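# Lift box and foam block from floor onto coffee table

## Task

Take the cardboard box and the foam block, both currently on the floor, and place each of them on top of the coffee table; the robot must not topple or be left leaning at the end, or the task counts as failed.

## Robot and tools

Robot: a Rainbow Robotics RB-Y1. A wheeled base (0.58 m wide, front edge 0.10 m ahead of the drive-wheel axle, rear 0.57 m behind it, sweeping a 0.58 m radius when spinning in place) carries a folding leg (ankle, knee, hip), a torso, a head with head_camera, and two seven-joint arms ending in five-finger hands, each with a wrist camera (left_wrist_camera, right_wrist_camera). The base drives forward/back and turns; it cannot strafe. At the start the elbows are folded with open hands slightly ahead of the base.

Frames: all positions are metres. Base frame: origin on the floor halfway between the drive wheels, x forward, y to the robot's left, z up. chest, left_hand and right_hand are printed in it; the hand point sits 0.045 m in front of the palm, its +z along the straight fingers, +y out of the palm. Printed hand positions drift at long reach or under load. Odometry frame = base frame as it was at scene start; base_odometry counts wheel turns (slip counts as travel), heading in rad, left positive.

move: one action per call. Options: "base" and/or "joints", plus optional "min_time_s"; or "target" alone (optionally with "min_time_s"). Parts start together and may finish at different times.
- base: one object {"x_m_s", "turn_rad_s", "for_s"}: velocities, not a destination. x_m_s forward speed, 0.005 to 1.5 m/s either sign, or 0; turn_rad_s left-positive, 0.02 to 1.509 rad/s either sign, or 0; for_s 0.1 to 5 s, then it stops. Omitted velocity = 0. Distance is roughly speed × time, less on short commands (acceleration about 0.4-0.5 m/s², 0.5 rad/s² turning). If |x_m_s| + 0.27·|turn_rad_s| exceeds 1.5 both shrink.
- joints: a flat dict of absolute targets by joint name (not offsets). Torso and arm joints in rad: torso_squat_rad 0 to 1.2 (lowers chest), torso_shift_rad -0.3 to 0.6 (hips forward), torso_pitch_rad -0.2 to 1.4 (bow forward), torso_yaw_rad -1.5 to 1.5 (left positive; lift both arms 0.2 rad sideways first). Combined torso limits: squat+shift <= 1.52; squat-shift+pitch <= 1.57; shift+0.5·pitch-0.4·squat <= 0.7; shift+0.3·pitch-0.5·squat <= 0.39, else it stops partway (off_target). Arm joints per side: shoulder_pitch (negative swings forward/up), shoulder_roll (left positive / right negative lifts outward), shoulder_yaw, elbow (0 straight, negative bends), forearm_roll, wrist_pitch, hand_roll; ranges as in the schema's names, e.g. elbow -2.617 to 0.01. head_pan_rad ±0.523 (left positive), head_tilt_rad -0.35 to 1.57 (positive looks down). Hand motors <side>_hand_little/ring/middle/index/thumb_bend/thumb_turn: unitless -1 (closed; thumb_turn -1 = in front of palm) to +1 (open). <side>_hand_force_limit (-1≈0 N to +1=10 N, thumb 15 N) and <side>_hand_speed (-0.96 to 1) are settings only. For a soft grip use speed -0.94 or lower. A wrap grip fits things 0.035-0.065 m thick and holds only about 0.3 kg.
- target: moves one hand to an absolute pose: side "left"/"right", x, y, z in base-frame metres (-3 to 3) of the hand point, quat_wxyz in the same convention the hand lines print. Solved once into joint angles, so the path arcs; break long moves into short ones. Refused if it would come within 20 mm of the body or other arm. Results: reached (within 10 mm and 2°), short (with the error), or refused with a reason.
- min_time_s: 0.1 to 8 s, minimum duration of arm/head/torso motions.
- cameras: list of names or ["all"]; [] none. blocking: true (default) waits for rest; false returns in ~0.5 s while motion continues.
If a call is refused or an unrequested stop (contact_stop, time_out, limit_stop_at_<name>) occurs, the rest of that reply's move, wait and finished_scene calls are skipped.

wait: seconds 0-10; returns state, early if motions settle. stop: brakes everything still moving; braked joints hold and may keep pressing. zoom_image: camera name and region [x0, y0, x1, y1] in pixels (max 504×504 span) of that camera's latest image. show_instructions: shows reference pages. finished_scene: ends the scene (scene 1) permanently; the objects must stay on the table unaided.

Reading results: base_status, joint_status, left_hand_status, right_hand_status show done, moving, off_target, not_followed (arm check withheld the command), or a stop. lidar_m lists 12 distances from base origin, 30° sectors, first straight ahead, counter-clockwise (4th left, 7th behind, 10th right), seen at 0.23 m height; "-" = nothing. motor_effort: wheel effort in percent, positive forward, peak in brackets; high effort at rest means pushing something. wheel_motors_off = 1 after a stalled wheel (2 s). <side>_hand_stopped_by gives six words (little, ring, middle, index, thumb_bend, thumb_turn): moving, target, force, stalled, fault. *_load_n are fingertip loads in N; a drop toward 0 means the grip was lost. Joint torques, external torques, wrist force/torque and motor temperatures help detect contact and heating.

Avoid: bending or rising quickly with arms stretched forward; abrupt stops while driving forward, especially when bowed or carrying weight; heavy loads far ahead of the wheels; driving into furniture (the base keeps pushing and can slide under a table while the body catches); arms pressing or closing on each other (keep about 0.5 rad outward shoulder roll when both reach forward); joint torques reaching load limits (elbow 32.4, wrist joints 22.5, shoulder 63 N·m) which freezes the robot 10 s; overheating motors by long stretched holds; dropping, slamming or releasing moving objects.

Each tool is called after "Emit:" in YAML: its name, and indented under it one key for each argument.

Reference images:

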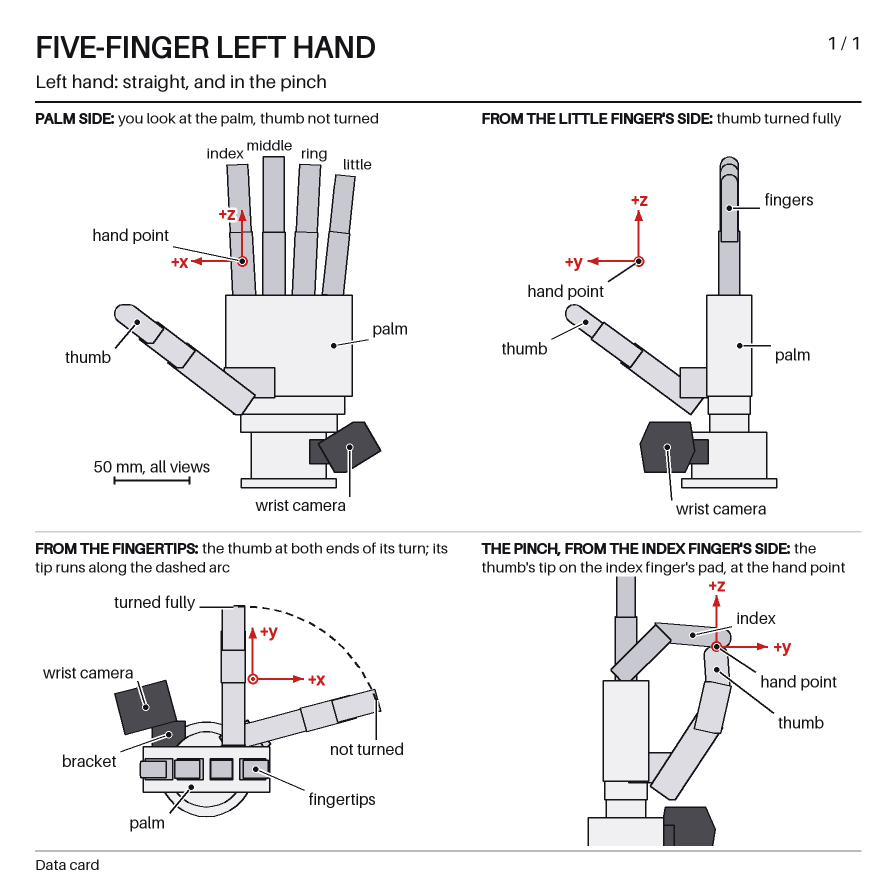

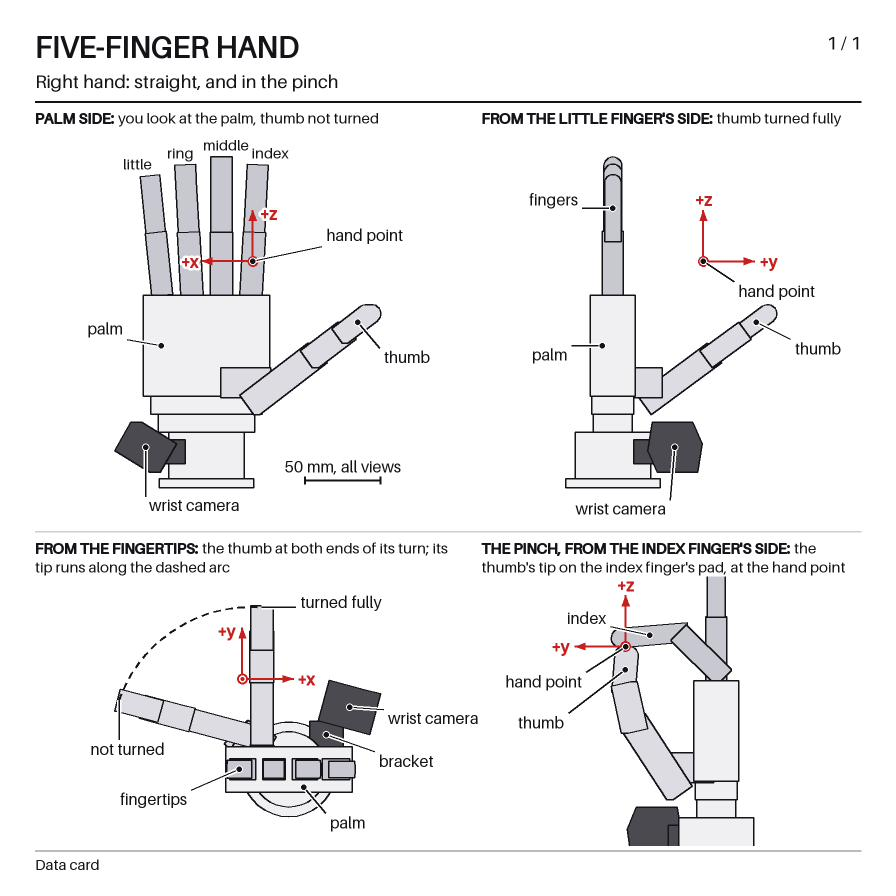

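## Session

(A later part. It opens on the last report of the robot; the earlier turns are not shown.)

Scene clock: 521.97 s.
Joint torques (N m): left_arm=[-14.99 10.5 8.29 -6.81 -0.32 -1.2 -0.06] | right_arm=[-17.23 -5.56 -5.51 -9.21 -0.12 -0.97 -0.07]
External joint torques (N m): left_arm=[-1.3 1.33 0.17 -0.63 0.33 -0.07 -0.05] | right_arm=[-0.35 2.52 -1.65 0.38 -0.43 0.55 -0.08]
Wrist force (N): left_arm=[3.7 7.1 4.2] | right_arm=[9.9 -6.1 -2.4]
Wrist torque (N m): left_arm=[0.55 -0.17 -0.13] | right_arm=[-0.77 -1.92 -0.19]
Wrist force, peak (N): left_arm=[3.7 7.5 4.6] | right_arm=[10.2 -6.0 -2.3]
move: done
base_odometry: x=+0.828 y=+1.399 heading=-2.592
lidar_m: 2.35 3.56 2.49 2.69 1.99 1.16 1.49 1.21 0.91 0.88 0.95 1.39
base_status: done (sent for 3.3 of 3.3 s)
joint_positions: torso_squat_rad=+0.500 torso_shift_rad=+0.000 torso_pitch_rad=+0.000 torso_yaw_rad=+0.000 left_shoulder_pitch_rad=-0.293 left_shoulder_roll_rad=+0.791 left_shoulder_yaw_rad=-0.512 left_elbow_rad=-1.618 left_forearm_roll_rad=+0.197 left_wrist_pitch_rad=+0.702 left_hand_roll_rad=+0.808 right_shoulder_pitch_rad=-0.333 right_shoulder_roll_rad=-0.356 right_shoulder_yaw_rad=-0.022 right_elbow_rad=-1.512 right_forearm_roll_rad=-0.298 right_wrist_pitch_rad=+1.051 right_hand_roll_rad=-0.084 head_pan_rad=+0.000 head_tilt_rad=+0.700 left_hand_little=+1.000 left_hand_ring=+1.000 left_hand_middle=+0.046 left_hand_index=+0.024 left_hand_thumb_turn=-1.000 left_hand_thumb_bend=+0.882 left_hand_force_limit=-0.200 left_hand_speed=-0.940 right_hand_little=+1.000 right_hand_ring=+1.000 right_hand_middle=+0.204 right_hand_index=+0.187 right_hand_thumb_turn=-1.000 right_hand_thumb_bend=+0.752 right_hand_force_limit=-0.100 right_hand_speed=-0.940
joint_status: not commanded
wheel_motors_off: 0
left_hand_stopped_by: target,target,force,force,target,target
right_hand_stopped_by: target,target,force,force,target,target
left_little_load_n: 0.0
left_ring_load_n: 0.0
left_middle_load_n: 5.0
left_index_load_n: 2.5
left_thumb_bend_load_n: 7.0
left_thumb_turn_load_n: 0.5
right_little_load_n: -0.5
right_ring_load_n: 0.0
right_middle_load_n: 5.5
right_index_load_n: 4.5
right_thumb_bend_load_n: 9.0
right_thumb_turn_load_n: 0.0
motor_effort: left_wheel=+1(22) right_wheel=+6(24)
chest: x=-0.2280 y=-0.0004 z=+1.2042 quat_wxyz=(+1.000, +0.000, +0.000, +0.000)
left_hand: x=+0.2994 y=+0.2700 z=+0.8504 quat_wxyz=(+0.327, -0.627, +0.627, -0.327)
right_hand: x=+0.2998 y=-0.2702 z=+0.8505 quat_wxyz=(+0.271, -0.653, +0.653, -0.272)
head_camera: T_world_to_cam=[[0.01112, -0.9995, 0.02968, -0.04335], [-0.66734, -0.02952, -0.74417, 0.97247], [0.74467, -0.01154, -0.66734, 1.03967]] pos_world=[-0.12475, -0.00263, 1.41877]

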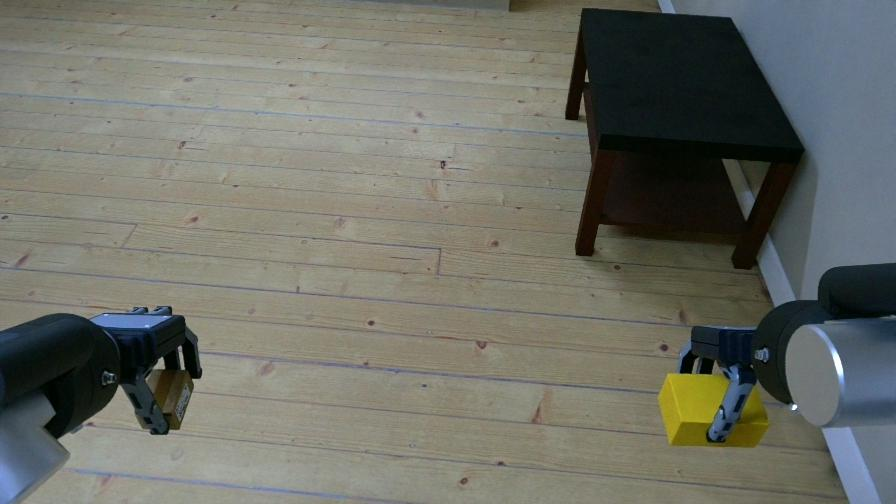

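Emit:
move:
  base: {"x_m_s": 0.36, "for_s": 5.0}
  cameras: []

Emit:
move:
  base: {"turn_rad_s": -0.6, "for_s": 2.78}
  cameras: ["head_camera"]

Scene clock: 533.90 s.
Joint torques (N m): left_arm=[-13.79 9.47 7.75 -6.83 -0.48 -1.08 0.18] | right_arm=[-16.37 -6.2 -5.27 -9.19 -0.03 -1.15 -0.09]
External joint torques (N m): left_arm=[-0.11 0.3 -0.37 -0.65 0.16 0.05 0.19] | right_arm=[0.5 1.88 -1.41 0.4 -0.34 0.36 -0.1]
Wrist force (N): left_arm=[3.7 7.1 4.4] | right_arm=[10.1 -5.8 -2.2]
Wrist torque (N m): left_arm=[0.55 -0.18 -0.12] | right_arm=[-0.73 -1.95 -0.17]
Wrist force, peak (N): left_arm=[4.1 7.3 4.7] | right_arm=[10.3 -5.8 -2.4]
move: done
base_odometry: x=-0.707 y=+0.458 heading=-2.592
lidar_m: 1.57 1.66 2.65 2.34 2.62 3.30 2.84 1.45 0.51 1.04 0.73 0.70
base_status: done (sent for 5 of 5 s)
joint_positions: torso_squat_rad=+0.500 torso_shift_rad=+0.000 torso_pitch_rad=+0.000 torso_yaw_rad=+0.000 left_shoulder_pitch_rad=-0.293 left_shoulder_roll_rad=+0.791 left_shoulder_yaw_rad=-0.512 left_elbow_rad=-1.618 left_forearm_roll_rad=+0.197 left_wrist_pitch_rad=+0.702 left_hand_roll_rad=+0.808 right_shoulder_pitch_rad=-0.333 right_shoulder_roll_rad=-0.356 right_shoulder_yaw_rad=-0.022 right_elbow_rad=-1.512 right_forearm_roll_rad=-0.298 right_wrist_pitch_rad=+1.051 right_hand_roll_rad=-0.084 head_pan_rad=+0.000 head_tilt_rad=+0.700 left_hand_little=+1.000 left_hand_ring=+1.000 left_hand_middle=+0.046 left_hand_index=+0.024 left_hand_thumb_turn=-1.000 left_hand_thumb_bend=+0.882 left_hand_force_limit=-0.200 left_hand_speed=-0.940 right_hand_little=+1.000 right_hand_ring=+1.000 right_hand_middle=+0.204 right_hand_index=+0.187 right_hand_thumb_turn=-1.000 right_hand_thumb_bend=+0.752 right_hand_force_limit=-0.100 right_hand_speed=-0.940
joint_status: not commanded
wheel_motors_off: 0
left_hand_stopped_by: target,target,force,force,target,target
right_hand_stopped_by: target,target,force,force,target,target
left_little_load_n: 0.0
left_ring_load_n: 0.0
left_middle_load_n: 5.0
left_index_load_n: 2.5
left_thumb_bend_load_n: 7.0
left_thumb_turn_load_n: 0.5
right_little_load_n: 0.0
right_ring_load_n: 0.0
right_middle_load_n: 5.5
right_index_load_n: 4.5
right_thumb_bend_load_n: 9.5
right_thumb_turn_load_n: 0.0
motor_effort: left_wheel=-1(22) right_wheel=+1(31)
chest: x=-0.2279 y=-0.0004 z=+1.2042 quat_wxyz=(+1.000, +0.000, +0.000, +0.000)
left_hand: x=+0.2996 y=+0.2700 z=+0.8504 quat_wxyz=(+0.327, -0.627, +0.627, -0.327)
right_hand: x=+0.2999 y=-0.2701 z=+0.8504 quat_wxyz=(+0.271, -0.653, +0.653, -0.272)

Scene clock: 538.17 s.
Joint torques (N m): left_arm=[-14.82 9.93 7.85 -7.08 -0.42 -1.23 0.12] | right_arm=[-16.61 -5.97 -5.27 -9.29 0 -1.07 -0.07]
External joint torques (N m): left_arm=[-1.13 0.77 -0.27 -0.91 0.22 -0.1 0.13] | right_arm=[0.27 2.12 -1.4 0.3 -0.31 0.44 -0.08]
Wrist force (N): left_arm=[3.6 7.2 4.1] | right_arm=[10.1 -5.9 -2.4]
Wrist torque (N m): left_arm=[0.58 -0.20 -0.13] | right_arm=[-0.74 -1.95 -0.17]
Wrist force, peak (N): left_arm=[3.9 7.7 4.6] | right_arm=[10.3 -6.0 -2.2]
move: done
base_odometry: x=-0.707 y=+0.458 heading=+2.032
lidar_m: 0.96 1.06 0.69 1.57 1.63 2.21 2.33 2.63 3.31 2.87 1.49 0.49
base_status: done (sent for 2.77 of 2.77 s)
joint_positions: torso_squat_rad=+0.500 torso_shift_rad=+0.000 torso_pitch_rad=+0.000 torso_yaw_rad=+0.000 left_shoulder_pitch_rad=-0.293 left_shoulder_roll_rad=+0.791 left_shoulder_yaw_rad=-0.512 left_elbow_rad=-1.618 left_forearm_roll_rad=+0.197 left_wrist_pitch_rad=+0.702 left_hand_roll_rad=+0.808 right_shoulder_pitch_rad=-0.333 right_shoulder_roll_rad=-0.356 right_shoulder_yaw_rad=-0.022 right_elbow_rad=-1.512 right_forearm_roll_rad=-0.298 right_wrist_pitch_rad=+1.051 right_hand_roll_rad=-0.084 head_pan_rad=+0.000 head_tilt_rad=+0.700 left_hand_little=+1.000 left_hand_ring=+1.000 left_hand_middle=+0.046 left_hand_index=+0.024 left_hand_thumb_turn=-1.000 left_hand_thumb_bend=+0.882 left_hand_force_limit=-0.200 left_hand_speed=-0.940 right_hand_little=+1.000 right_hand_ring=+1.000 right_hand_middle=+0.204 right_hand_index=+0.187 right_hand_thumb_turn=-1.000 right_hand_thumb_bend=+0.752 right_hand_force_limit=-0.100 right_hand_speed=-0.940
joint_status: not commanded
wheel_motors_off: 0
left_hand_stopped_by: target,target,force,force,target,target
right_hand_stopped_by: target,target,force,force,target,target
left_little_load_n: 0.0
left_ring_load_n: 0.0
left_middle_load_n: 5.0
left_index_load_n: 3.0
left_thumb_bend_load_n: 7.0
left_thumb_turn_load_n: 0.5
right_little_load_n: 0.0
right_ring_load_n: 0.0
right_middle_load_n: 5.5
right_index_load_n: 4.5
right_thumb_bend_load_n: 9.0
right_thumb_turn_load_n: 0.5
motor_effort: left_wheel=+5(20) right_wheel=+3(27)
chest: x=-0.2279 y=-0.0004 z=+1.2042 quat_wxyz=(+1.000, +0.000, +0.000, +0.000)
left_hand: x=+0.2995 y=+0.2700 z=+0.8504 quat_wxyz=(+0.327, -0.627, +0.627, -0.327)
right_hand: x=+0.2999 y=-0.2701 z=+0.8504 quat_wxyz=(+0.271, -0.653, +0.653, -0.272)
head_camera: T_world_to_cam=[[0.0112, -0.9995, 0.02961, -0.04325], [-0.66744, -0.02952, -0.74407, 0.97246], [0.74457, -0.01144, -0.66744, 1.03966]] pos_world=[-0.12455, -0.00263, 1.41877]

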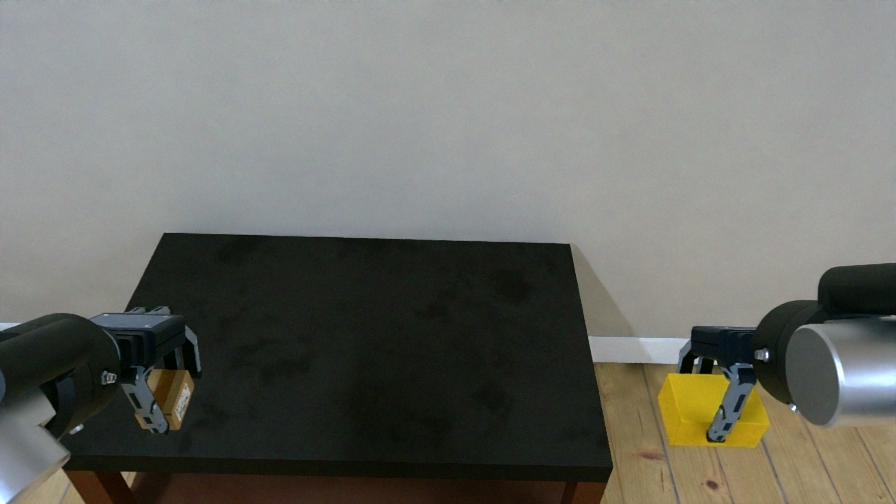

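Emit:
move:
  base: {"x_m_s": 0.2, "for_s": 1.1}
  cameras: []

Emit:
move:
  joints: {"torso_squat_rad": 0.8, "torso_shift_rad": 0.1, "torso_pitch_rad": 0.3, "head_tilt_rad": 0.6}
  min_time_s: 3
  cameras: ["all"]

Scene clock: 550.50 s.
Joint torques (N m): left_arm=[-14.18 10.44 8.13 -7.12 -0.21 -1.12 0.09] | right_arm=[-16.47 -6.16 -5.17 -9.33 -0.03 -0.98 -0.19]
External joint torques (N m): left_arm=[-0.49 1.28 0.01 -0.94 0.43 0 0.1] | right_arm=[0.4 1.92 -1.31 0.26 -0.34 0.53 -0.2]
Wrist force (N): left_arm=[4.0 7.2 4.5] | right_arm=[10.2 -5.9 -2.2]
Wrist torque (N m): left_arm=[0.57 -0.21 -0.11] | right_arm=[-0.75 -1.97 -0.17]
Wrist force, peak (N): left_arm=[3.7 7.3 4.9] | right_arm=[10.2 -5.9 -2.2]
move: done
base_odometry: x=-0.804 y=+0.655 heading=+2.031
lidar_m: 0.81 0.84 0.59 1.57 1.63 2.20 2.56 2.84 3.43 2.91 0.33 0.33
base_status: done (sent for 1.1 of 1.1 s)
joint_positions: torso_squat_rad=+0.500 torso_shift_rad=+0.000 torso_pitch_rad=+0.000 torso_yaw_rad=+0.000 left_shoulder_pitch_rad=-0.293 left_shoulder_roll_rad=+0.791 left_shoulder_yaw_rad=-0.512 left_elbow_rad=-1.618 left_forearm_roll_rad=+0.197 left_wrist_pitch_rad=+0.702 left_hand_roll_rad=+0.808 right_shoulder_pitch_rad=-0.333 right_shoulder_roll_rad=-0.356 right_shoulder_yaw_rad=-0.022 right_elbow_rad=-1.512 right_forearm_roll_rad=-0.298 right_wrist_pitch_rad=+1.051 right_hand_roll_rad=-0.084 head_pan_rad=+0.000 head_tilt_rad=+0.700 left_hand_little=+1.000 left_hand_ring=+1.000 left_hand_middle=+0.046 left_hand_index=+0.024 left_hand_thumb_turn=-1.000 left_hand_thumb_bend=+0.882 left_hand_force_limit=-0.200 left_hand_speed=-0.940 right_hand_little=+1.000 right_hand_ring=+1.000 right_hand_middle=+0.204 right_hand_index=+0.187 right_hand_thumb_turn=-1.000 right_hand_thumb_bend=+0.752 right_hand_force_limit=-0.100 right_hand_speed=-0.940
joint_status: not commanded
wheel_motors_off: 0
left_hand_stopped_by: target,target,force,force,target,target
right_hand_stopped_by: target,target,force,force,target,target
left_little_load_n: -0.5
left_ring_load_n: 0.0
left_middle_load_n: 5.0
left_index_load_n: 3.0
left_thumb_bend_load_n: 7.5
left_thumb_turn_load_n: 0.5
right_little_load_n: 0.0
right_ring_load_n: 0.0
right_middle_load_n: 5.5
right_index_load_n: 4.0
right_thumb_bend_load_n: 9.5
right_thumb_turn_load_n: 0.0
motor_effort: left_wheel=-1(26) right_wheel=+0(25)
chest: x=-0.2279 y=-0.0004 z=+1.2042 quat_wxyz=(+1.000, +0.000, +0.000, +0.000)
left_hand: x=+0.2996 y=+0.2700 z=+0.8504 quat_wxyz=(+0.327, -0.627, +0.627, -0.327)
right_hand: x=+0.3000 y=-0.2701 z=+0.8505 quat_wxyz=(+0.271, -0.653, +0.653, -0.272)

Scene clock: 553.80 s.
Joint torques (N m): left_arm=[-8.84 10.34 6.24 -6.45 -0.28 -0.98 0.17] | right_arm=[-10.45 -5.71 -5.17 -8.95 -0.07 -0.71 -0.05]
External joint torques (N m): left_arm=[-0.38 1.34 -0.29 -0.31 0.18 -0.12 0.17] | right_arm=[0.34 2.04 -1.45 0.1 -0.35 0.3 -0.06]
Wrist force (N): left_arm=[3.6 6.1 5.5] | right_arm=[10.0 -7.4 -1.2]
Wrist torque (N m): left_arm=[0.45 -0.12 -0.10] | right_arm=[-0.92 -1.96 -0.23]
Wrist force, peak (N): left_arm=[4.0 7.4 4.3] | right_arm=[10.1 -7.5 -1.2]
move: done
base_odometry: x=-0.804 y=+0.655 heading=+2.031
lidar_m: 0.80 0.83 0.59 1.57 1.63 2.20 2.55 2.83 3.42 2.90 0.32 0.32
base_status: not commanded
joint_positions: torso_squat_rad=+0.800 torso_shift_rad=+0.100 torso_pitch_rad=+0.300 torso_yaw_rad=+0.000 left_shoulder_pitch_rad=-0.293 left_shoulder_roll_rad=+0.791 left_shoulder_yaw_rad=-0.512 left_elbow_rad=-1.618 left_forearm_roll_rad=+0.197 left_wrist_pitch_rad=+0.702 left_hand_roll_rad=+0.808 right_shoulder_pitch_rad=-0.333 right_shoulder_roll_rad=-0.356 right_shoulder_yaw_rad=-0.022 right_elbow_rad=-1.512 right_forearm_roll_rad=-0.298 right_wrist_pitch_rad=+1.051 right_hand_roll_rad=-0.084 head_pan_rad=+0.000 head_tilt_rad=+0.600 left_hand_little=+1.000 left_hand_ring=+1.000 left_hand_middle=+0.046 left_hand_index=+0.024 left_hand_thumb_turn=-1.000 left_hand_thumb_bend=+0.882 left_hand_force_limit=-0.200 left_hand_speed=-0.940 right_hand_little=+1.000 right_hand_ring=+1.000 right_hand_middle=+0.204 right_hand_index=+0.187 right_hand_thumb_turn=-1.000 right_hand_thumb_bend=+0.752 right_hand_force_limit=-0.100 right_hand_speed=-0.940
joint_status: all done
wheel_motors_off: 0
left_hand_stopped_by: target,target,force,force,target,target
right_hand_stopped_by: target,target,force,force,target,target
left_little_load_n: 0.0
left_ring_load_n: 0.0
left_middle_load_n: 5.0
left_index_load_n: 2.5
left_thumb_bend_load_n: 7.0
left_thumb_turn_load_n: 1.0
right_little_load_n: 0.0
right_ring_load_n: 0.0
right_middle_load_n: 5.5
right_index_load_n: 4.5
right_thumb_bend_load_n: 9.5
right_thumb_turn_load_n: 0.0
motor_effort: left_wheel=-1(1) right_wheel=-1(4)
chest: x=-0.0879 y=-0.0004 z=+1.0614 quat_wxyz=(+0.989, +0.000, +0.149, +0.000)
left_hand: x=+0.3115 y=+0.2700 z=+0.5675 quat_wxyz=(+0.230, -0.669, +0.669, -0.229)
right_hand: x=+0.3119 y=-0.2701 z=+0.5674 quat_wxyz=(+0.170, -0.686, +0.686, -0.171)
pictures: head_camera, left_wrist_camera, right_wrist_camera
head_camera: T_world_to_cam=[[0.01679, -0.9995, 0.02688, -0.03732], [-0.80193, -0.02952, -0.59668, 0.80217], [0.59718, -0.01153, -0.80203, 0.95302]] pos_world=[0.07479, -0.00263, 1.24399]
left_wrist_camera: T_world_to_cam=[[0.75211, -0.2064, 0.62588, -0.53554], [-0.45357, -0.85111, 0.26437, 0.22395], [0.47812, -0.48272, -0.73374, 0.51265]] pos_world=[0.25925, 0.32753, 0.65214]
right_wrist_camera: T_world_to_cam=[[-0.85661, -0.26425, -0.44315, 0.44408], [-0.44106, 0.82071, 0.36318, 0.1508], [0.26773, 0.50656, -0.81958, 0.63541]] pos_world=[0.2768, -0.32829, 0.6628]

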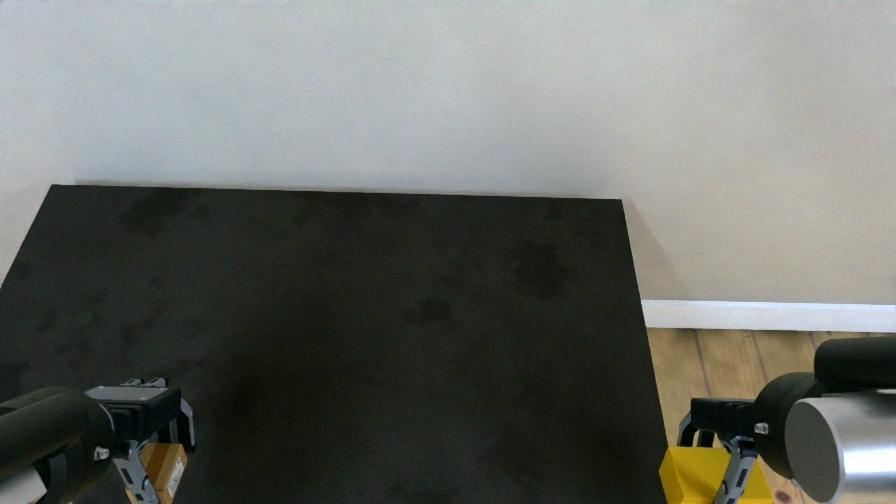

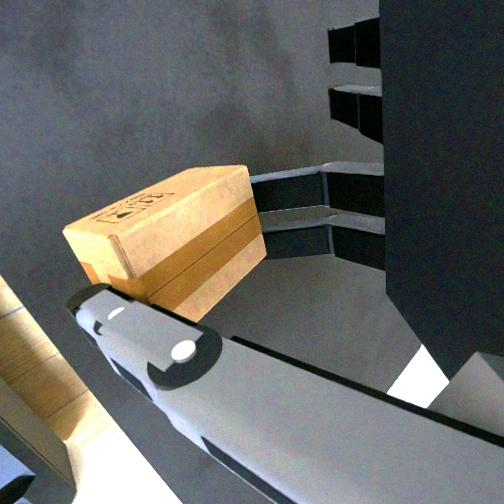

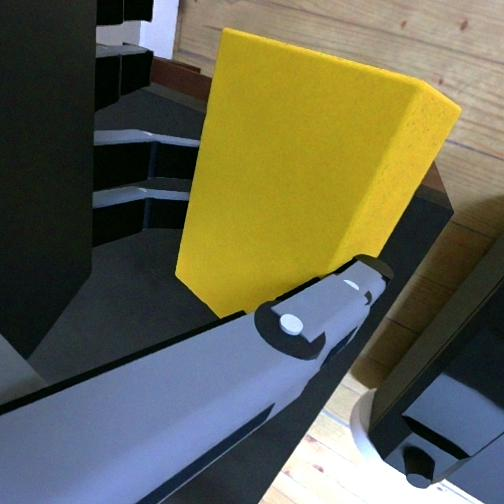

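Emit:
move:
  target: {"side": "right", "x": 0.40, "y": -0.15, "z": 0.72, "quat_wxyz": [0.2706, -0.6533, 0.6533, -0.2706]}
  min_time_s: 2.5
  cameras: []

Emit:
move:
  target: {"side": "left", "x": 0.40, "y": 0.25, "z": 0.72, "quat_wxyz": [0.3265, -0.6273, 0.6273, -0.3265]}
  min_time_s: 2.5
  cameras: []

Emit:
move:
  joints: {"torso_squat_rad": 1.0, "torso_shift_rad": 0.1, "torso_pitch_rad": 0.3, "head_tilt_rad": 0.65}
  min_time_s: 2.5
  cameras: ["all"]

Scene clock: 565.17 s.
Joint torques (N m): left_arm=[-8.84 9.9 6.99 -6.79 -0.21 -0.98 0.16] | right_arm=[-14.1 -0.61 -0.52 -11.03 0.48 -0.86 -0.08]
External joint torques (N m): left_arm=[-0.38 0.89 0.46 -0.65 0.25 -0.12 0.16] | right_arm=[-0.63 1.81 1.2 -1.35 -0.08 0.61 -0.09]
Wrist force (N): left_arm=[3.5 6.0 5.4] | right_arm=[10.0 -6.0 -2.1]
Wrist torque (N m): left_arm=[0.47 -0.12 -0.09] | right_arm=[-0.76 -1.94 -0.18]
Wrist force, peak (N): left_arm=[3.8 6.2 5.7] | right_arm=[10.2 -7.4 -1.1]
move: done
base_odometry: x=-0.804 y=+0.655 heading=+2.031
lidar_m: 0.80 0.83 0.58 1.57 1.63 2.20 2.55 2.83 3.42 2.90 0.32 0.31
base_status: not commanded
joint_positions: torso_squat_rad=+0.800 torso_shift_rad=+0.100 torso_pitch_rad=+0.300 torso_yaw_rad=+0.000 left_shoulder_pitch_rad=-0.293 left_shoulder_roll_rad=+0.791 left_shoulder_yaw_rad=-0.512 left_elbow_rad=-1.618 left_forearm_roll_rad=+0.197 left_wrist_pitch_rad=+0.702 left_hand_roll_rad=+0.808 right_shoulder_pitch_rad=-0.475 right_shoulder_roll_rad=-0.159 right_shoulder_yaw_rad=+0.078 right_elbow_rad=-1.899 right_forearm_roll_rad=+0.040 right_wrist_pitch_rad=+1.271 right_hand_roll_rad=-0.274 head_pan_rad=+0.000 head_tilt_rad=+0.600 left_hand_little=+1.000 left_hand_ring=+1.000 left_hand_middle=+0.046 left_hand_index=+0.024 left_hand_thumb_turn=-1.000 left_hand_thumb_bend=+0.882 left_hand_force_limit=-0.200 left_hand_speed=-0.940 right_hand_little=+1.000 right_hand_ring=+1.000 right_hand_middle=+0.204 right_hand_index=+0.187 right_hand_thumb_turn=-1.000 right_hand_thumb_bend=+0.752 right_hand_force_limit=-0.100 right_hand_speed=-0.940
joint_status: all done
wheel_motors_off: 0
left_hand_stopped_by: target,target,force,force,target,target
right_hand_stopped_by: target,target,force,force,target,target
left_little_load_n: 0.0
left_ring_load_n: 0.0
left_middle_load_n: 5.0
left_index_load_n: 3.0
left_thumb_bend_load_n: 7.0
left_thumb_turn_load_n: 0.5
right_little_load_n: 0.0
right_ring_load_n: 0.0
right_middle_load_n: 5.5
right_index_load_n: 4.5
right_thumb_bend_load_n: 9.0
right_thumb_turn_load_n: 0.5
motor_effort: left_wheel=-1(1) right_wheel=-3(3)
chest: x=-0.0879 y=-0.0004 z=+1.0614 quat_wxyz=(+0.989, +0.000, +0.149, +0.000)
left_hand: x=+0.3115 y=+0.2700 z=+0.5675 quat_wxyz=(+0.230, -0.669, +0.669, -0.229)
right_hand: x=+0.3997 y=-0.1504 z=+0.7205 quat_wxyz=(+0.272, -0.653, +0.653, -0.271)
right_hand_status: reached (checked arc that bows 13 mm and turns the hand up to 17 deg, planned for 2.5 s): 1 mm and 0.2 deg off.

Scene clock: 568.00 s.
Joint torques (N m): left_arm=[-11.05 11.36 8.72 -8.72 -1.14 -1.05 0.57] | right_arm=[-13.83 -0.65 -0.91 -11.01 0.51 -0.95 -0.17]
External joint torques (N m): left_arm=[-1.29 2.31 0.97 -2.13 -0.29 -0.04 0.58] | right_arm=[-0.36 1.77 0.82 -1.33 -0.05 0.52 -0.17]
Wrist force (N): left_arm=[3.8 7.0 4.5] | right_arm=[9.9 -6.0 -2.2]
Wrist torque (N m): left_arm=[0.50 -0.26 0.09] | right_arm=[-0.76 -1.92 -0.20]
Wrist force, peak (N): left_arm=[4.0 7.4 4.4] | right_arm=[10.3 -6.0 -2.2]
move: done
base_odometry: x=-0.804 y=+0.655 heading=+2.031
lidar_m: 0.81 0.83 0.58 1.57 1.63 2.22 2.55 2.82 3.42 2.92 0.33 0.32
base_status: not commanded
joint_positions: torso_squat_rad=+0.800 torso_shift_rad=+0.100 torso_pitch_rad=+0.300 torso_yaw_rad=+0.000 left_shoulder_pitch_rad=-0.328 left_shoulder_roll_rad=+0.866 left_shoulder_yaw_rad=-0.365 left_elbow_rad=-1.956 left_forearm_roll_rad=+0.084 left_wrist_pitch_rad=+0.856 left_hand_roll_rad=+0.903 right_shoulder_pitch_rad=-0.475 right_shoulder_roll_rad=-0.159 right_shoulder_yaw_rad=+0.078 right_elbow_rad=-1.899 right_forearm_roll_rad=+0.040 right_wrist_pitch_rad=+1.271 right_hand_roll_rad=-0.274 head_pan_rad=+0.000 head_tilt_rad=+0.600 left_hand_little=+1.000 left_hand_ring=+1.000 left_hand_middle=+0.046 left_hand_index=+0.024 left_hand_thumb_turn=-1.000 left_hand_thumb_bend=+0.882 left_hand_force_limit=-0.200 left_hand_speed=-0.940 right_hand_little=+1.000 right_hand_ring=+1.000 right_hand_middle=+0.204 right_hand_index=+0.187 right_hand_thumb_turn=-1.000 right_hand_thumb_bend=+0.752 right_hand_force_limit=-0.100 right_hand_speed=-0.940
joint_status: all done
wheel_motors_off: 0
left_hand_stopped_by: target,target,force,force,target,target
right_hand_stopped_by: target,target,force,force,target,target
left_little_load_n: 0.0
left_ring_load_n: 0.0
left_middle_load_n: 5.0
left_index_load_n: 3.0
left_thumb_bend_load_n: 7.0
left_thumb_turn_load_n: 0.5
right_little_load_n: 0.0
right_ring_load_n: 0.0
right_middle_load_n: 5.5
right_index_load_n: 4.5
right_thumb_bend_load_n: 9.5
right_thumb_turn_load_n: 0.5
motor_effort: left_wheel=-1(1) right_wheel=-3(4)
chest: x=-0.0879 y=-0.0004 z=+1.0614 quat_wxyz=(+0.989, +0.000, +0.149, +0.000)
left_hand: x=+0.3997 y=+0.2499 z=+0.7196 quat_wxyz=(+0.326, -0.627, +0.627, -0.326)
left_hand_status: reached (checked arc that bows 14 mm and turns the hand up to 17 deg, planned for 2.5 s): 1 mm and 0.0 deg off.
right_hand: x=+0.3997 y=-0.1504 z=+0.7205 quat_wxyz=(+0.272, -0.653, +0.653, -0.271)

Scene clock: 570.80 s.
Joint torques (N m): left_arm=[-11.33 10.66 9.18 -8.75 -0.97 -1.06 0.49] | right_arm=[-14.15 -0.67 -0.51 -10.91 0.53 -0.87 -0.15]
External joint torques (N m): left_arm=[-1.57 1.61 1.44 -2.16 -0.13 -0.05 0.5] | right_arm=[-0.67 1.75 1.22 -1.23 -0.04 0.6 -0.16]
Wrist force (N): left_arm=[3.5 7.4 4.6] | right_arm=[9.9 -5.9 -2.3]
Wrist torque (N m): left_arm=[0.55 -0.18 0.11] | right_arm=[-0.74 -1.93 -0.19]
Wrist force, peak (N): left_arm=[3.5 7.8 4.6] | right_arm=[10.2 -6.2 -2.3]
move: done
base_odometry: x=-0.804 y=+0.655 heading=+2.031
lidar_m: 0.80 0.83 0.59 1.57 1.64 2.21 2.55 2.82 3.41 2.91 0.33 0.32
base_status: not commanded
joint_positions: torso_squat_rad=+1.000 torso_shift_rad=+0.100 torso_pitch_rad=+0.300 torso_yaw_rad=+0.000 left_shoulder_pitch_rad=-0.328 left_shoulder_roll_rad=+0.866 left_shoulder_yaw_rad=-0.365 left_elbow_rad=-1.956 left_forearm_roll_rad=+0.084 left_wrist_pitch_rad=+0.856 left_hand_roll_rad=+0.903 right_shoulder_pitch_rad=-0.475 right_shoulder_roll_rad=-0.159 right_shoulder_yaw_rad=+0.078 right_elbow_rad=-1.899 right_forearm_roll_rad=+0.040 right_wrist_pitch_rad=+1.271 right_hand_roll_rad=-0.274 head_pan_rad=+0.000 head_tilt_rad=+0.650 left_hand_little=+1.000 left_hand_ring=+1.000 left_hand_middle=+0.046 left_hand_index=+0.024 left_hand_thumb_turn=-1.000 left_hand_thumb_bend=+0.882 left_hand_force_limit=-0.200 left_hand_speed=-0.940 right_hand_little=+1.000 right_hand_ring=+1.000 right_hand_middle=+0.204 right_hand_index=+0.187 right_hand_thumb_turn=-1.000 right_hand_thumb_bend=+0.752 right_hand_force_limit=-0.100 right_hand_speed=-0.940
joint_status: all done
wheel_motors_off: 0
left_hand_stopped_by: target,target,force,force,target,target
right_hand_stopped_by: target,target,force,force,target,target
left_little_load_n: 0.0
left_ring_load_n: 0.0
left_middle_load_n: 5.0
left_index_load_n: 3.0
left_thumb_bend_load_n: 7.0
left_thumb_turn_load_n: 0.5
right_little_load_n: 0.0
right_ring_load_n: 0.0
right_middle_load_n: 5.5
right_index_load_n: 4.5
right_thumb_bend_load_n: 9.5
right_thumb_turn_load_n: 0.0
motor_effort: left_wheel=-1(1) right_wheel=+0(4)
chest: x=-0.0989 y=-0.0003 z=+0.9525 quat_wxyz=(+0.989, +0.000, +0.149, +0.000)
left_hand: x=+0.3887 y=+0.2500 z=+0.6107 quat_wxyz=(+0.326, -0.627, +0.627, -0.326)
right_hand: x=+0.3888 y=-0.1504 z=+0.6116 quat_wxyz=(+0.272, -0.653, +0.653, -0.271)
pictures: head_camera, left_wrist_camera, right_wrist_camera
head_camera: T_world_to_cam=[[0.01817, -0.9995, 0.02593, -0.03301], [-0.83065, -0.02952, -0.55601, 0.68163], [0.5565, -0.01144, -0.83077, 0.90418]] pos_world=[0.06362, -0.00253, 1.13101]
left_wrist_camera: T_world_to_cam=[[0.53435, -0.20673, 0.81959, -0.6583], [-0.51237, -0.8504, 0.11955, 0.34152], [0.67227, -0.48382, -0.56034, 0.31663]] pos_world=[0.31389, 0.30753, 0.67613]
right_wrist_camera: T_world_to_cam=[[-0.68582, -0.26408, -0.67817, 0.63852], [-0.53066, 0.81916, 0.21766, 0.19408], [0.49805, 0.50915, -0.70193, 0.42939]] pos_world=[0.32704, -0.20899, 0.69219]

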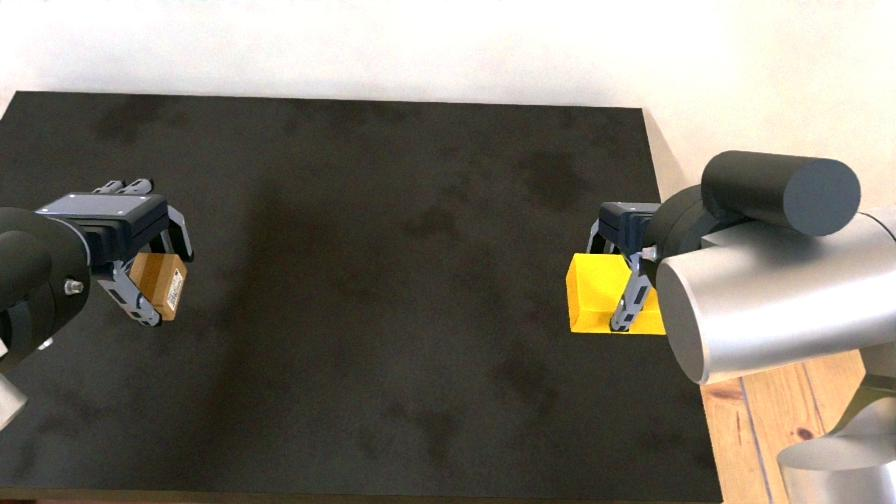

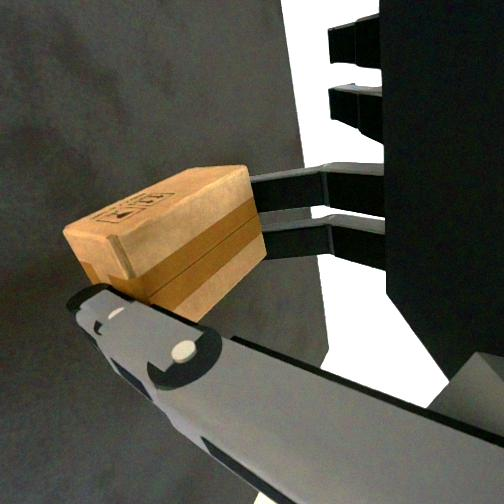

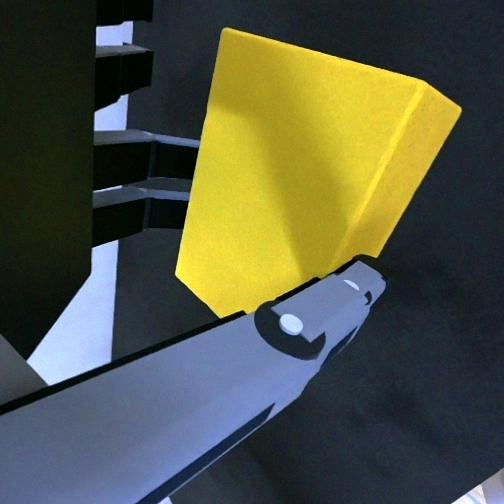

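Emit:
move:
  target: {"side": "right", "x": 0.41, "y": -0.13, "z": 0.54, "quat_wxyz": [0.2706, -0.6533, 0.6533, -0.2706]}
  min_time_s: 2.5
  cameras: []

Emit:
move:
  target: {"side": "right", "x": 0.41, "y": -0.13, "z": 0.505, "quat_wxyz": [0.2706, -0.6533, 0.6533, -0.2706]}
  min_time_s: 2
  cameras: ["head_camera", "left_wrist_camera", "right_wrist_camera"]

Emit:
zoom_image:
  camera: "head_camera"
  region: [520, 180, 720, 360]

Scene clock: 576.47 s.
Joint torques (N m): left_arm=[-11.46 10.23 8.41 -8.73 -0.9 -1.1 0.46] | right_arm=[-15.07 0.17 0.09 -9.54 0.57 -1.48 -0.13]
External joint torques (N m): left_arm=[-1.7 1.18 0.66 -2.15 -0.06 -0.09 0.46] | right_arm=[-0.58 1.72 1.37 0.59 -0.04 -0.05 -0.13]
Wrist force (N): left_arm=[3.6 7.4 4.9] | right_arm=[9.9 -5.7 -2.4]
Wrist torque (N m): left_arm=[0.54 -0.19 0.11] | right_arm=[-0.72 -1.94 -0.18]
Wrist force, peak (N): left_arm=[3.2 7.9 4.9] | right_arm=[10.1 -6.2 -2.4]
move: done
base_odometry: x=-0.804 y=+0.655 heading=+2.031
lidar_m: 0.80 0.83 0.59 1.57 1.63 2.21 2.56 2.83 3.43 2.90 0.32 0.32
base_status: not commanded
joint_positions: torso_squat_rad=+1.000 torso_shift_rad=+0.100 torso_pitch_rad=+0.300 torso_yaw_rad=+0.000 left_shoulder_pitch_rad=-0.328 left_shoulder_roll_rad=+0.866 left_shoulder_yaw_rad=-0.365 left_elbow_rad=-1.956 left_forearm_roll_rad=+0.084 left_wrist_pitch_rad=+0.856 left_hand_roll_rad=+0.903 right_shoulder_pitch_rad=-0.513 right_shoulder_roll_rad=-0.113 right_shoulder_yaw_rad=+0.116 right_elbow_rad=-1.575 right_forearm_roll_rad=+0.120 right_wrist_pitch_rad=+0.996 right_hand_roll_rad=-0.341 head_pan_rad=+0.000 head_tilt_rad=+0.650 left_hand_little=+1.000 left_hand_ring=+1.000 left_hand_middle=+0.046 left_hand_index=+0.024 left_hand_thumb_turn=-1.000 left_hand_thumb_bend=+0.882 left_hand_force_limit=-0.200 left_hand_speed=-0.940 right_hand_little=+1.000 right_hand_ring=+1.000 right_hand_middle=+0.204 right_hand_index=+0.187 right_hand_thumb_turn=-1.000 right_hand_thumb_bend=+0.752 right_hand_force_limit=-0.100 right_hand_speed=-0.940
joint_status: all done
wheel_motors_off: 0
left_hand_stopped_by: target,target,force,force,target,target
right_hand_stopped_by: target,target,force,force,target,target
left_little_load_n: 0.0
left_ring_load_n: 0.0
left_middle_load_n: 5.0
left_index_load_n: 3.0
left_thumb_bend_load_n: 7.0
left_thumb_turn_load_n: 0.5
right_little_load_n: 0.0
right_ring_load_n: 0.0
right_middle_load_n: 5.5
right_index_load_n: 4.5
right_thumb_bend_load_n: 9.5
right_thumb_turn_load_n: 0.0
motor_effort: left_wheel=-1(2) right_wheel=-1(5)
chest: x=-0.0989 y=-0.0003 z=+0.9525 quat_wxyz=(+0.989, +0.000, +0.149, +0.000)
left_hand: x=+0.3887 y=+0.2500 z=+0.6107 quat_wxyz=(+0.326, -0.627, +0.627, -0.326)
right_hand: x=+0.4096 y=-0.1304 z=+0.5405 quat_wxyz=(+0.271, -0.653, +0.653, -0.271)
right_hand_status: reached (checked arc that bows 11 mm and turns the hand up to 2 deg, planned for 2.5 s): 1 mm and 0.0 deg off.

Scene clock: 578.80 s.
Joint torques (N m): left_arm=[-10.56 11.29 9.46 -8.45 -1.09 -0.92 0.41] | right_arm=[-14.34 0.21 -0.12 -9.64 0.68 -1.45 -0.17]
External joint torques (N m): left_arm=[-0.8 2.24 1.71 -1.87 -0.25 0.09 0.42] | right_arm=[0.11 1.67 1.05 0.45 0.08 -0.03 -0.18]
Wrist force (N): left_arm=[3.4 7.3 4.3] | right_arm=[9.8 -5.9 -2.4]
Wrist torque (N m): left_arm=[0.56 -0.19 0.10] | right_arm=[-0.74 -1.93 -0.18]
Wrist force, peak (N): left_arm=[3.2 7.5 4.9] | right_arm=[10.1 -6.0 -2.3]
move: done
base_odometry: x=-0.804 y=+0.655 heading=+2.031
lidar_m: 0.81 0.85 0.59 1.57 1.63 2.21 2.55 2.83 3.42 2.90 0.32 0.32
base_status: not commanded
joint_positions: torso_squat_rad=+1.000 torso_shift_rad=+0.100 torso_pitch_rad=+0.300 torso_yaw_rad=+0.000 left_shoulder_pitch_rad=-0.328 left_shoulder_roll_rad=+0.866 left_shoulder_yaw_rad=-0.365 left_elbow_rad=-1.956 left_forearm_roll_rad=+0.084 left_wrist_pitch_rad=+0.856 left_hand_roll_rad=+0.903 right_shoulder_pitch_rad=-0.513 right_shoulder_roll_rad=-0.104 right_shoulder_yaw_rad=+0.120 right_elbow_rad=-1.439 right_forearm_roll_rad=+0.145 right_wrist_pitch_rad=+0.863 right_hand_roll_rad=-0.369 head_pan_rad=+0.000 head_tilt_rad=+0.650 left_hand_little=+1.000 left_hand_ring=+1.000 left_hand_middle=+0.046 left_hand_index=+0.024 left_hand_thumb_turn=-1.000 left_hand_thumb_bend=+0.882 left_hand_force_limit=-0.200 left_hand_speed=-0.940 right_hand_little=+1.000 right_hand_ring=+1.000 right_hand_middle=+0.204 right_hand_index=+0.187 right_hand_thumb_turn=-1.000 right_hand_thumb_bend=+0.752 right_hand_force_limit=-0.100 right_hand_speed=-0.940
joint_status: all done
wheel_motors_off: 0
left_hand_stopped_by: target,target,force,force,target,target
right_hand_stopped_by: target,target,force,force,target,target
left_little_load_n: 0.0
left_ring_load_n: 0.0
left_middle_load_n: 5.0
left_index_load_n: 3.0
left_thumb_bend_load_n: 7.0
left_thumb_turn_load_n: 0.5
right_little_load_n: 0.0
right_ring_load_n: 0.0
right_middle_load_n: 5.5
right_index_load_n: 4.5
right_thumb_bend_load_n: 9.5
right_thumb_turn_load_n: 0.0
motor_effort: left_wheel=-1(2) right_wheel=-2(4)
chest: x=-0.0989 y=-0.0003 z=+0.9525 quat_wxyz=(+0.989, +0.000, +0.149, +0.000)
left_hand: x=+0.3887 y=+0.2500 z=+0.6107 quat_wxyz=(+0.326, -0.627, +0.627, -0.326)
right_hand: x=+0.4095 y=-0.1304 z=+0.5057 quat_wxyz=(+0.271, -0.653, +0.653, -0.271)
right_hand_status: reached (checked arc that bows 3 mm and turns the hand up to 1 deg, planned for 2.0 s): 1 mm and 0.0 deg off.
head_camera: T_world_to_cam=[[0.01817, -0.9995, 0.02593, -0.03301], [-0.83065, -0.02952, -0.55601, 0.68163], [0.5565, -0.01144, -0.83077, 0.90418]] pos_world=[0.06362, -0.00253, 1.13101]
left_wrist_camera: T_world_to_cam=[[0.53435, -0.20673, 0.81959, -0.6583], [-0.51237, -0.8504, 0.11955, 0.34152], [0.67227, -0.48382, -0.56034, 0.31663]] pos_world=[0.31389, 0.30753, 0.67613]
right_wrist_camera: T_world_to_cam=[[-0.68796, -0.2645, -0.67583, 0.5858], [-0.52945, 0.81983, 0.2181, 0.21108], [0.49638, 0.50786, -0.70405, 0.33609]] pos_world=[0.34794, -0.18879, 0.58649]

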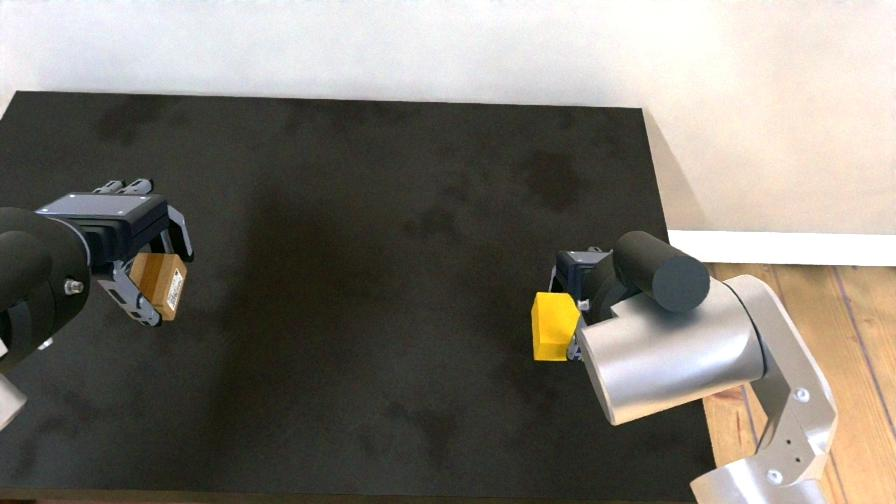

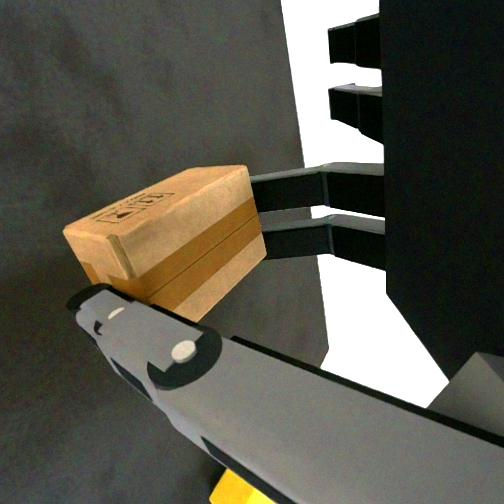

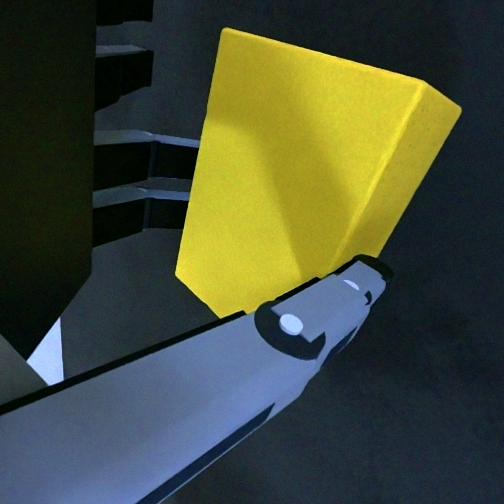

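Scaled by 2.520 from the camera's image (finer frame: 1280x720).

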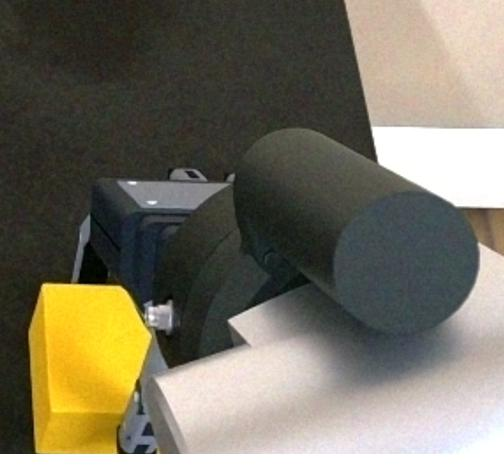

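Emit:
move:
  target: {"side":"right","x":0.4095,"y":-0.1304,"z":0.497,"quat_wxyz":[0.2706,-0.6533,0.6533,-0.2706]}
  min_time_s: 1.5
  cameras: ["head_camera","right_wrist_camera"]

Emit:
move:
  target: {"side":"right","x":0.4095,"y":-0.1304,"z":0.492,"quat_wxyz":[0.2706,-0.6533,0.6533,-0.2706]}
  min_time_s: 1.5
  cameras: ["right_wrist_camera"]

Scene clock: 588.87 s.
Joint torques (N m): left_arm=[-10.86 10.66 9.14 -8.96 -0.94 -1.37 0.45] | right_arm=[-15.29 0.34 -0.21 -9.55 0.64 -1.51 -0.11]
External joint torques (N m): left_arm=[-1.1 1.61 1.4 -2.38 -0.09 -0.36 0.46] | right_arm=[-0.86 1.8 0.92 0.5 0.04 -0.1 -0.11]
Wrist force (N): left_arm=[3.0 7.1 4.5] | right_arm=[9.8 -6.0 -2.3]
Wrist torque (N m): left_arm=[0.53 -0.13 0.07] | right_arm=[-0.75 -1.92 -0.19]
Wrist force, peak (N): left_arm=[3.7 7.5 4.9] | right_arm=[10.2 -6.0 -2.4]
move: done
base_odometry: x=-0.804 y=+0.655 heading=+2.031
lidar_m: 0.80 0.84 0.60 1.57 1.63 2.22 2.55 2.84 3.42 2.91 0.31 0.32
base_status: not commanded
joint_positions: torso_squat_rad=+1.000 torso_shift_rad=+0.100 torso_pitch_rad=+0.300 torso_yaw_rad=+0.000 left_shoulder_pitch_rad=-0.328 left_shoulder_roll_rad=+0.866 left_shoulder_yaw_rad=-0.365 left_elbow_rad=-1.956 left_forearm_roll_rad=+0.084 left_wrist_pitch_rad=+0.856 left_hand_roll_rad=+0.903 right_shoulder_pitch_rad=-0.514 right_shoulder_roll_rad=-0.102 right_shoulder_yaw_rad=+0.120 right_elbow_rad=-1.407 right_forearm_roll_rad=+0.151 right_wrist_pitch_rad=+0.832 right_hand_roll_rad=-0.376 head_pan_rad=+0.000 head_tilt_rad=+0.650 left_hand_little=+1.000 left_hand_ring=+1.000 left_hand_middle=+0.046 left_hand_index=+0.024 left_hand_thumb_turn=-1.000 left_hand_thumb_bend=+0.882 left_hand_force_limit=-0.200 left_hand_speed=-0.940 right_hand_little=+1.000 right_hand_ring=+1.000 right_hand_middle=+0.204 right_hand_index=+0.187 right_hand_thumb_turn=-1.000 right_hand_thumb_bend=+0.752 right_hand_force_limit=-0.100 right_hand_speed=-0.940
joint_status: all done
wheel_motors_off: 0
left_hand_stopped_by: target,target,force,force,target,target
right_hand_stopped_by: target,target,force,force,target,target
left_little_load_n: 0.0
left_ring_load_n: 0.0
left_middle_load_n: 5.0
left_index_load_n: 3.0
left_thumb_bend_load_n: 7.0
left_thumb_turn_load_n: 0.5
right_little_load_n: 0.0
right_ring_load_n: 0.0
right_middle_load_n: 5.5
right_index_load_n: 4.5
right_thumb_bend_load_n: 9.5
right_thumb_turn_load_n: 0.5
motor_effort: left_wheel=-1(2) right_wheel=-1(3)
chest: x=-0.0989 y=-0.0003 z=+0.9525 quat_wxyz=(+0.989, +0.000, +0.149, +0.000)
left_hand: x=+0.3887 y=+0.2500 z=+0.6107 quat_wxyz=(+0.326, -0.627, +0.627, -0.326)
right_hand: x=+0.4090 y=-0.1308 z=+0.4975 quat_wxyz=(+0.270, -0.653, +0.653, -0.271)
right_hand_status: reached (checked arc that bows 1 mm and turns the hand up to 0 deg, planned for 1.5 s): 1 mm and 0.0 deg off.
head_camera: T_world_to_cam=[[0.01817, -0.9995, 0.02593, -0.03301], [-0.83065, -0.02952, -0.55601, 0.68163], [0.5565, -0.01144, -0.83077, 0.90418]] pos_world=[0.06362, -0.00253, 1.13101]
right_wrist_camera: T_world_to_cam=[[-0.68818, -0.26454, -0.67559, 0.57981], [-0.52935, 0.81987, 0.21818, 0.21284], [0.49618, 0.50777, -0.70426, 0.331]] pos_world=[0.34744, -0.18919, 0.57839]

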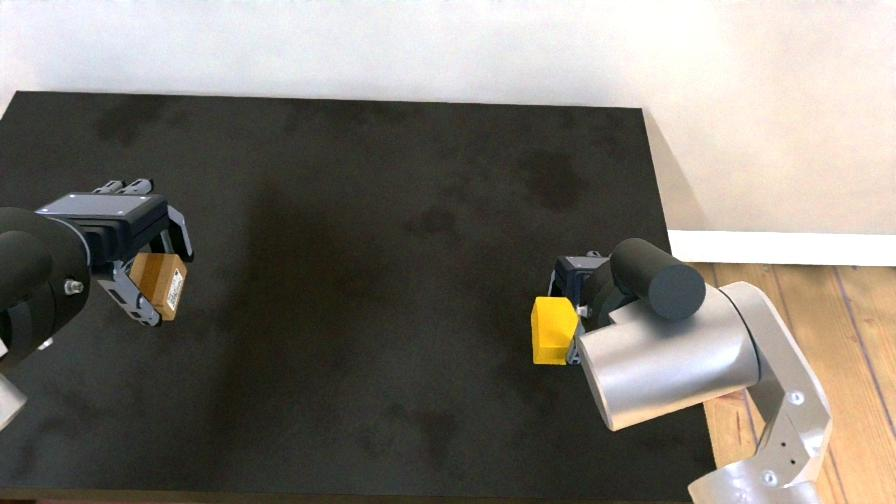

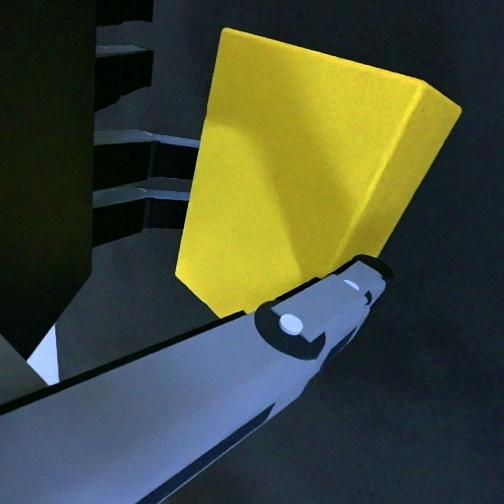

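Scene clock: 590.70 s.
Joint torques (N m): left_arm=[-11.39 10.52 9.19 -8.74 -0.84 -0.93 0.47] | right_arm=[-15.43 0.71 -2.35 -9.3 0.59 -1.47 -0.14]
External joint torques (N m): left_arm=[-1.63 1.46 1.44 -2.16 0 0.09 0.48] | right_arm=[-0.96 2.16 -1.24 0.72 -0.01 -0.06 -0.15]
Wrist force (N): left_arm=[3.3 7.6 4.6] | right_arm=[9.9 -5.9 -2.1]
Wrist torque (N m): left_arm=[0.59 -0.15 0.08] | right_arm=[-0.77 -1.96 -0.18]
Wrist force, peak (N): left_arm=[3.4 7.7 5.1] | right_arm=[10.1 -6.1 -2.3]
move: done
base_odometry: x=-0.804 y=+0.655 heading=+2.031
lidar_m: 0.80 0.83 0.58 1.57 1.63 2.21 2.55 2.85 3.42 2.91 0.33 0.33
base_status: not commanded
joint_positions: torso_squat_rad=+1.000 torso_shift_rad=+0.100 torso_pitch_rad=+0.300 torso_yaw_rad=+0.000 left_shoulder_pitch_rad=-0.328 left_shoulder_roll_rad=+0.866 left_shoulder_yaw_rad=-0.365 left_elbow_rad=-1.956 left_forearm_roll_rad=+0.084 left_wrist_pitch_rad=+0.856 left_hand_roll_rad=+0.903 right_shoulder_pitch_rad=-0.518 right_shoulder_roll_rad=-0.101 right_shoulder_yaw_rad=+0.120 right_elbow_rad=-1.382 right_forearm_roll_rad=+0.156 right_wrist_pitch_rad=+0.811 right_hand_roll_rad=-0.381 head_pan_rad=+0.000 head_tilt_rad=+0.650 left_hand_little=+1.000 left_hand_ring=+1.000 left_hand_middle=+0.046 left_hand_index=+0.024 left_hand_thumb_turn=-1.000 left_hand_thumb_bend=+0.882 left_hand_force_limit=-0.200 left_hand_speed=-0.940 right_hand_little=+1.000 right_hand_ring=+1.000 right_hand_middle=+0.204 right_hand_index=+0.187 right_hand_thumb_turn=-1.000 right_hand_thumb_bend=+0.752 right_hand_force_limit=-0.100 right_hand_speed=-0.940
joint_status: all done
wheel_motors_off: 0
left_hand_stopped_by: target,target,force,force,target,target
right_hand_stopped_by: target,target,force,force,target,target
left_little_load_n: 0.0
left_ring_load_n: 0.0
left_middle_load_n: 5.0
left_index_load_n: 2.5
left_thumb_bend_load_n: 7.0
left_thumb_turn_load_n: 0.5
right_little_load_n: 0.0
right_ring_load_n: 0.0
right_middle_load_n: 5.5
right_index_load_n: 4.5
right_thumb_bend_load_n: 9.5
right_thumb_turn_load_n: 0.0
motor_effort: left_wheel=-1(1) right_wheel=-2(5)
chest: x=-0.0989 y=-0.0003 z=+0.9525 quat_wxyz=(+0.989, +0.000, +0.149, +0.000)
left_hand: x=+0.3887 y=+0.2500 z=+0.6107 quat_wxyz=(+0.326, -0.627, +0.627, -0.326)
right_hand: x=+0.4092 y=-0.1306 z=+0.4923 quat_wxyz=(+0.271, -0.653, +0.653, -0.271)
right_hand_status: reached (checked arc that bows 1 mm and turns the hand up to 0 deg, planned for 1.5 s): 0 mm and 0.0 deg off.
right_wrist_camera: T_world_to_cam=[[-0.68807, -0.26487, -0.67558, 0.57638], [-0.52967, 0.81969, 0.21809, 0.21411], [0.496, 0.50789, -0.70429, 0.32713]] pos_world=[0.34774, -0.18899, 0.57309]

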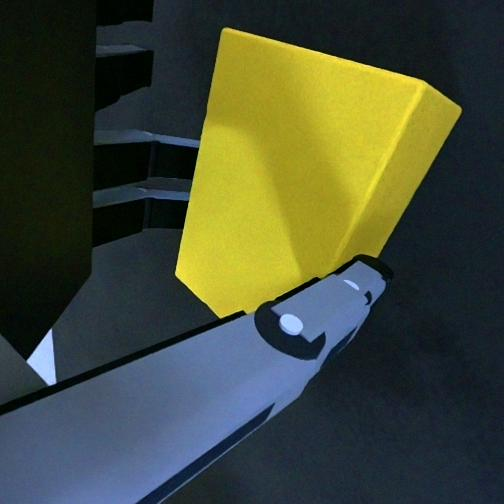

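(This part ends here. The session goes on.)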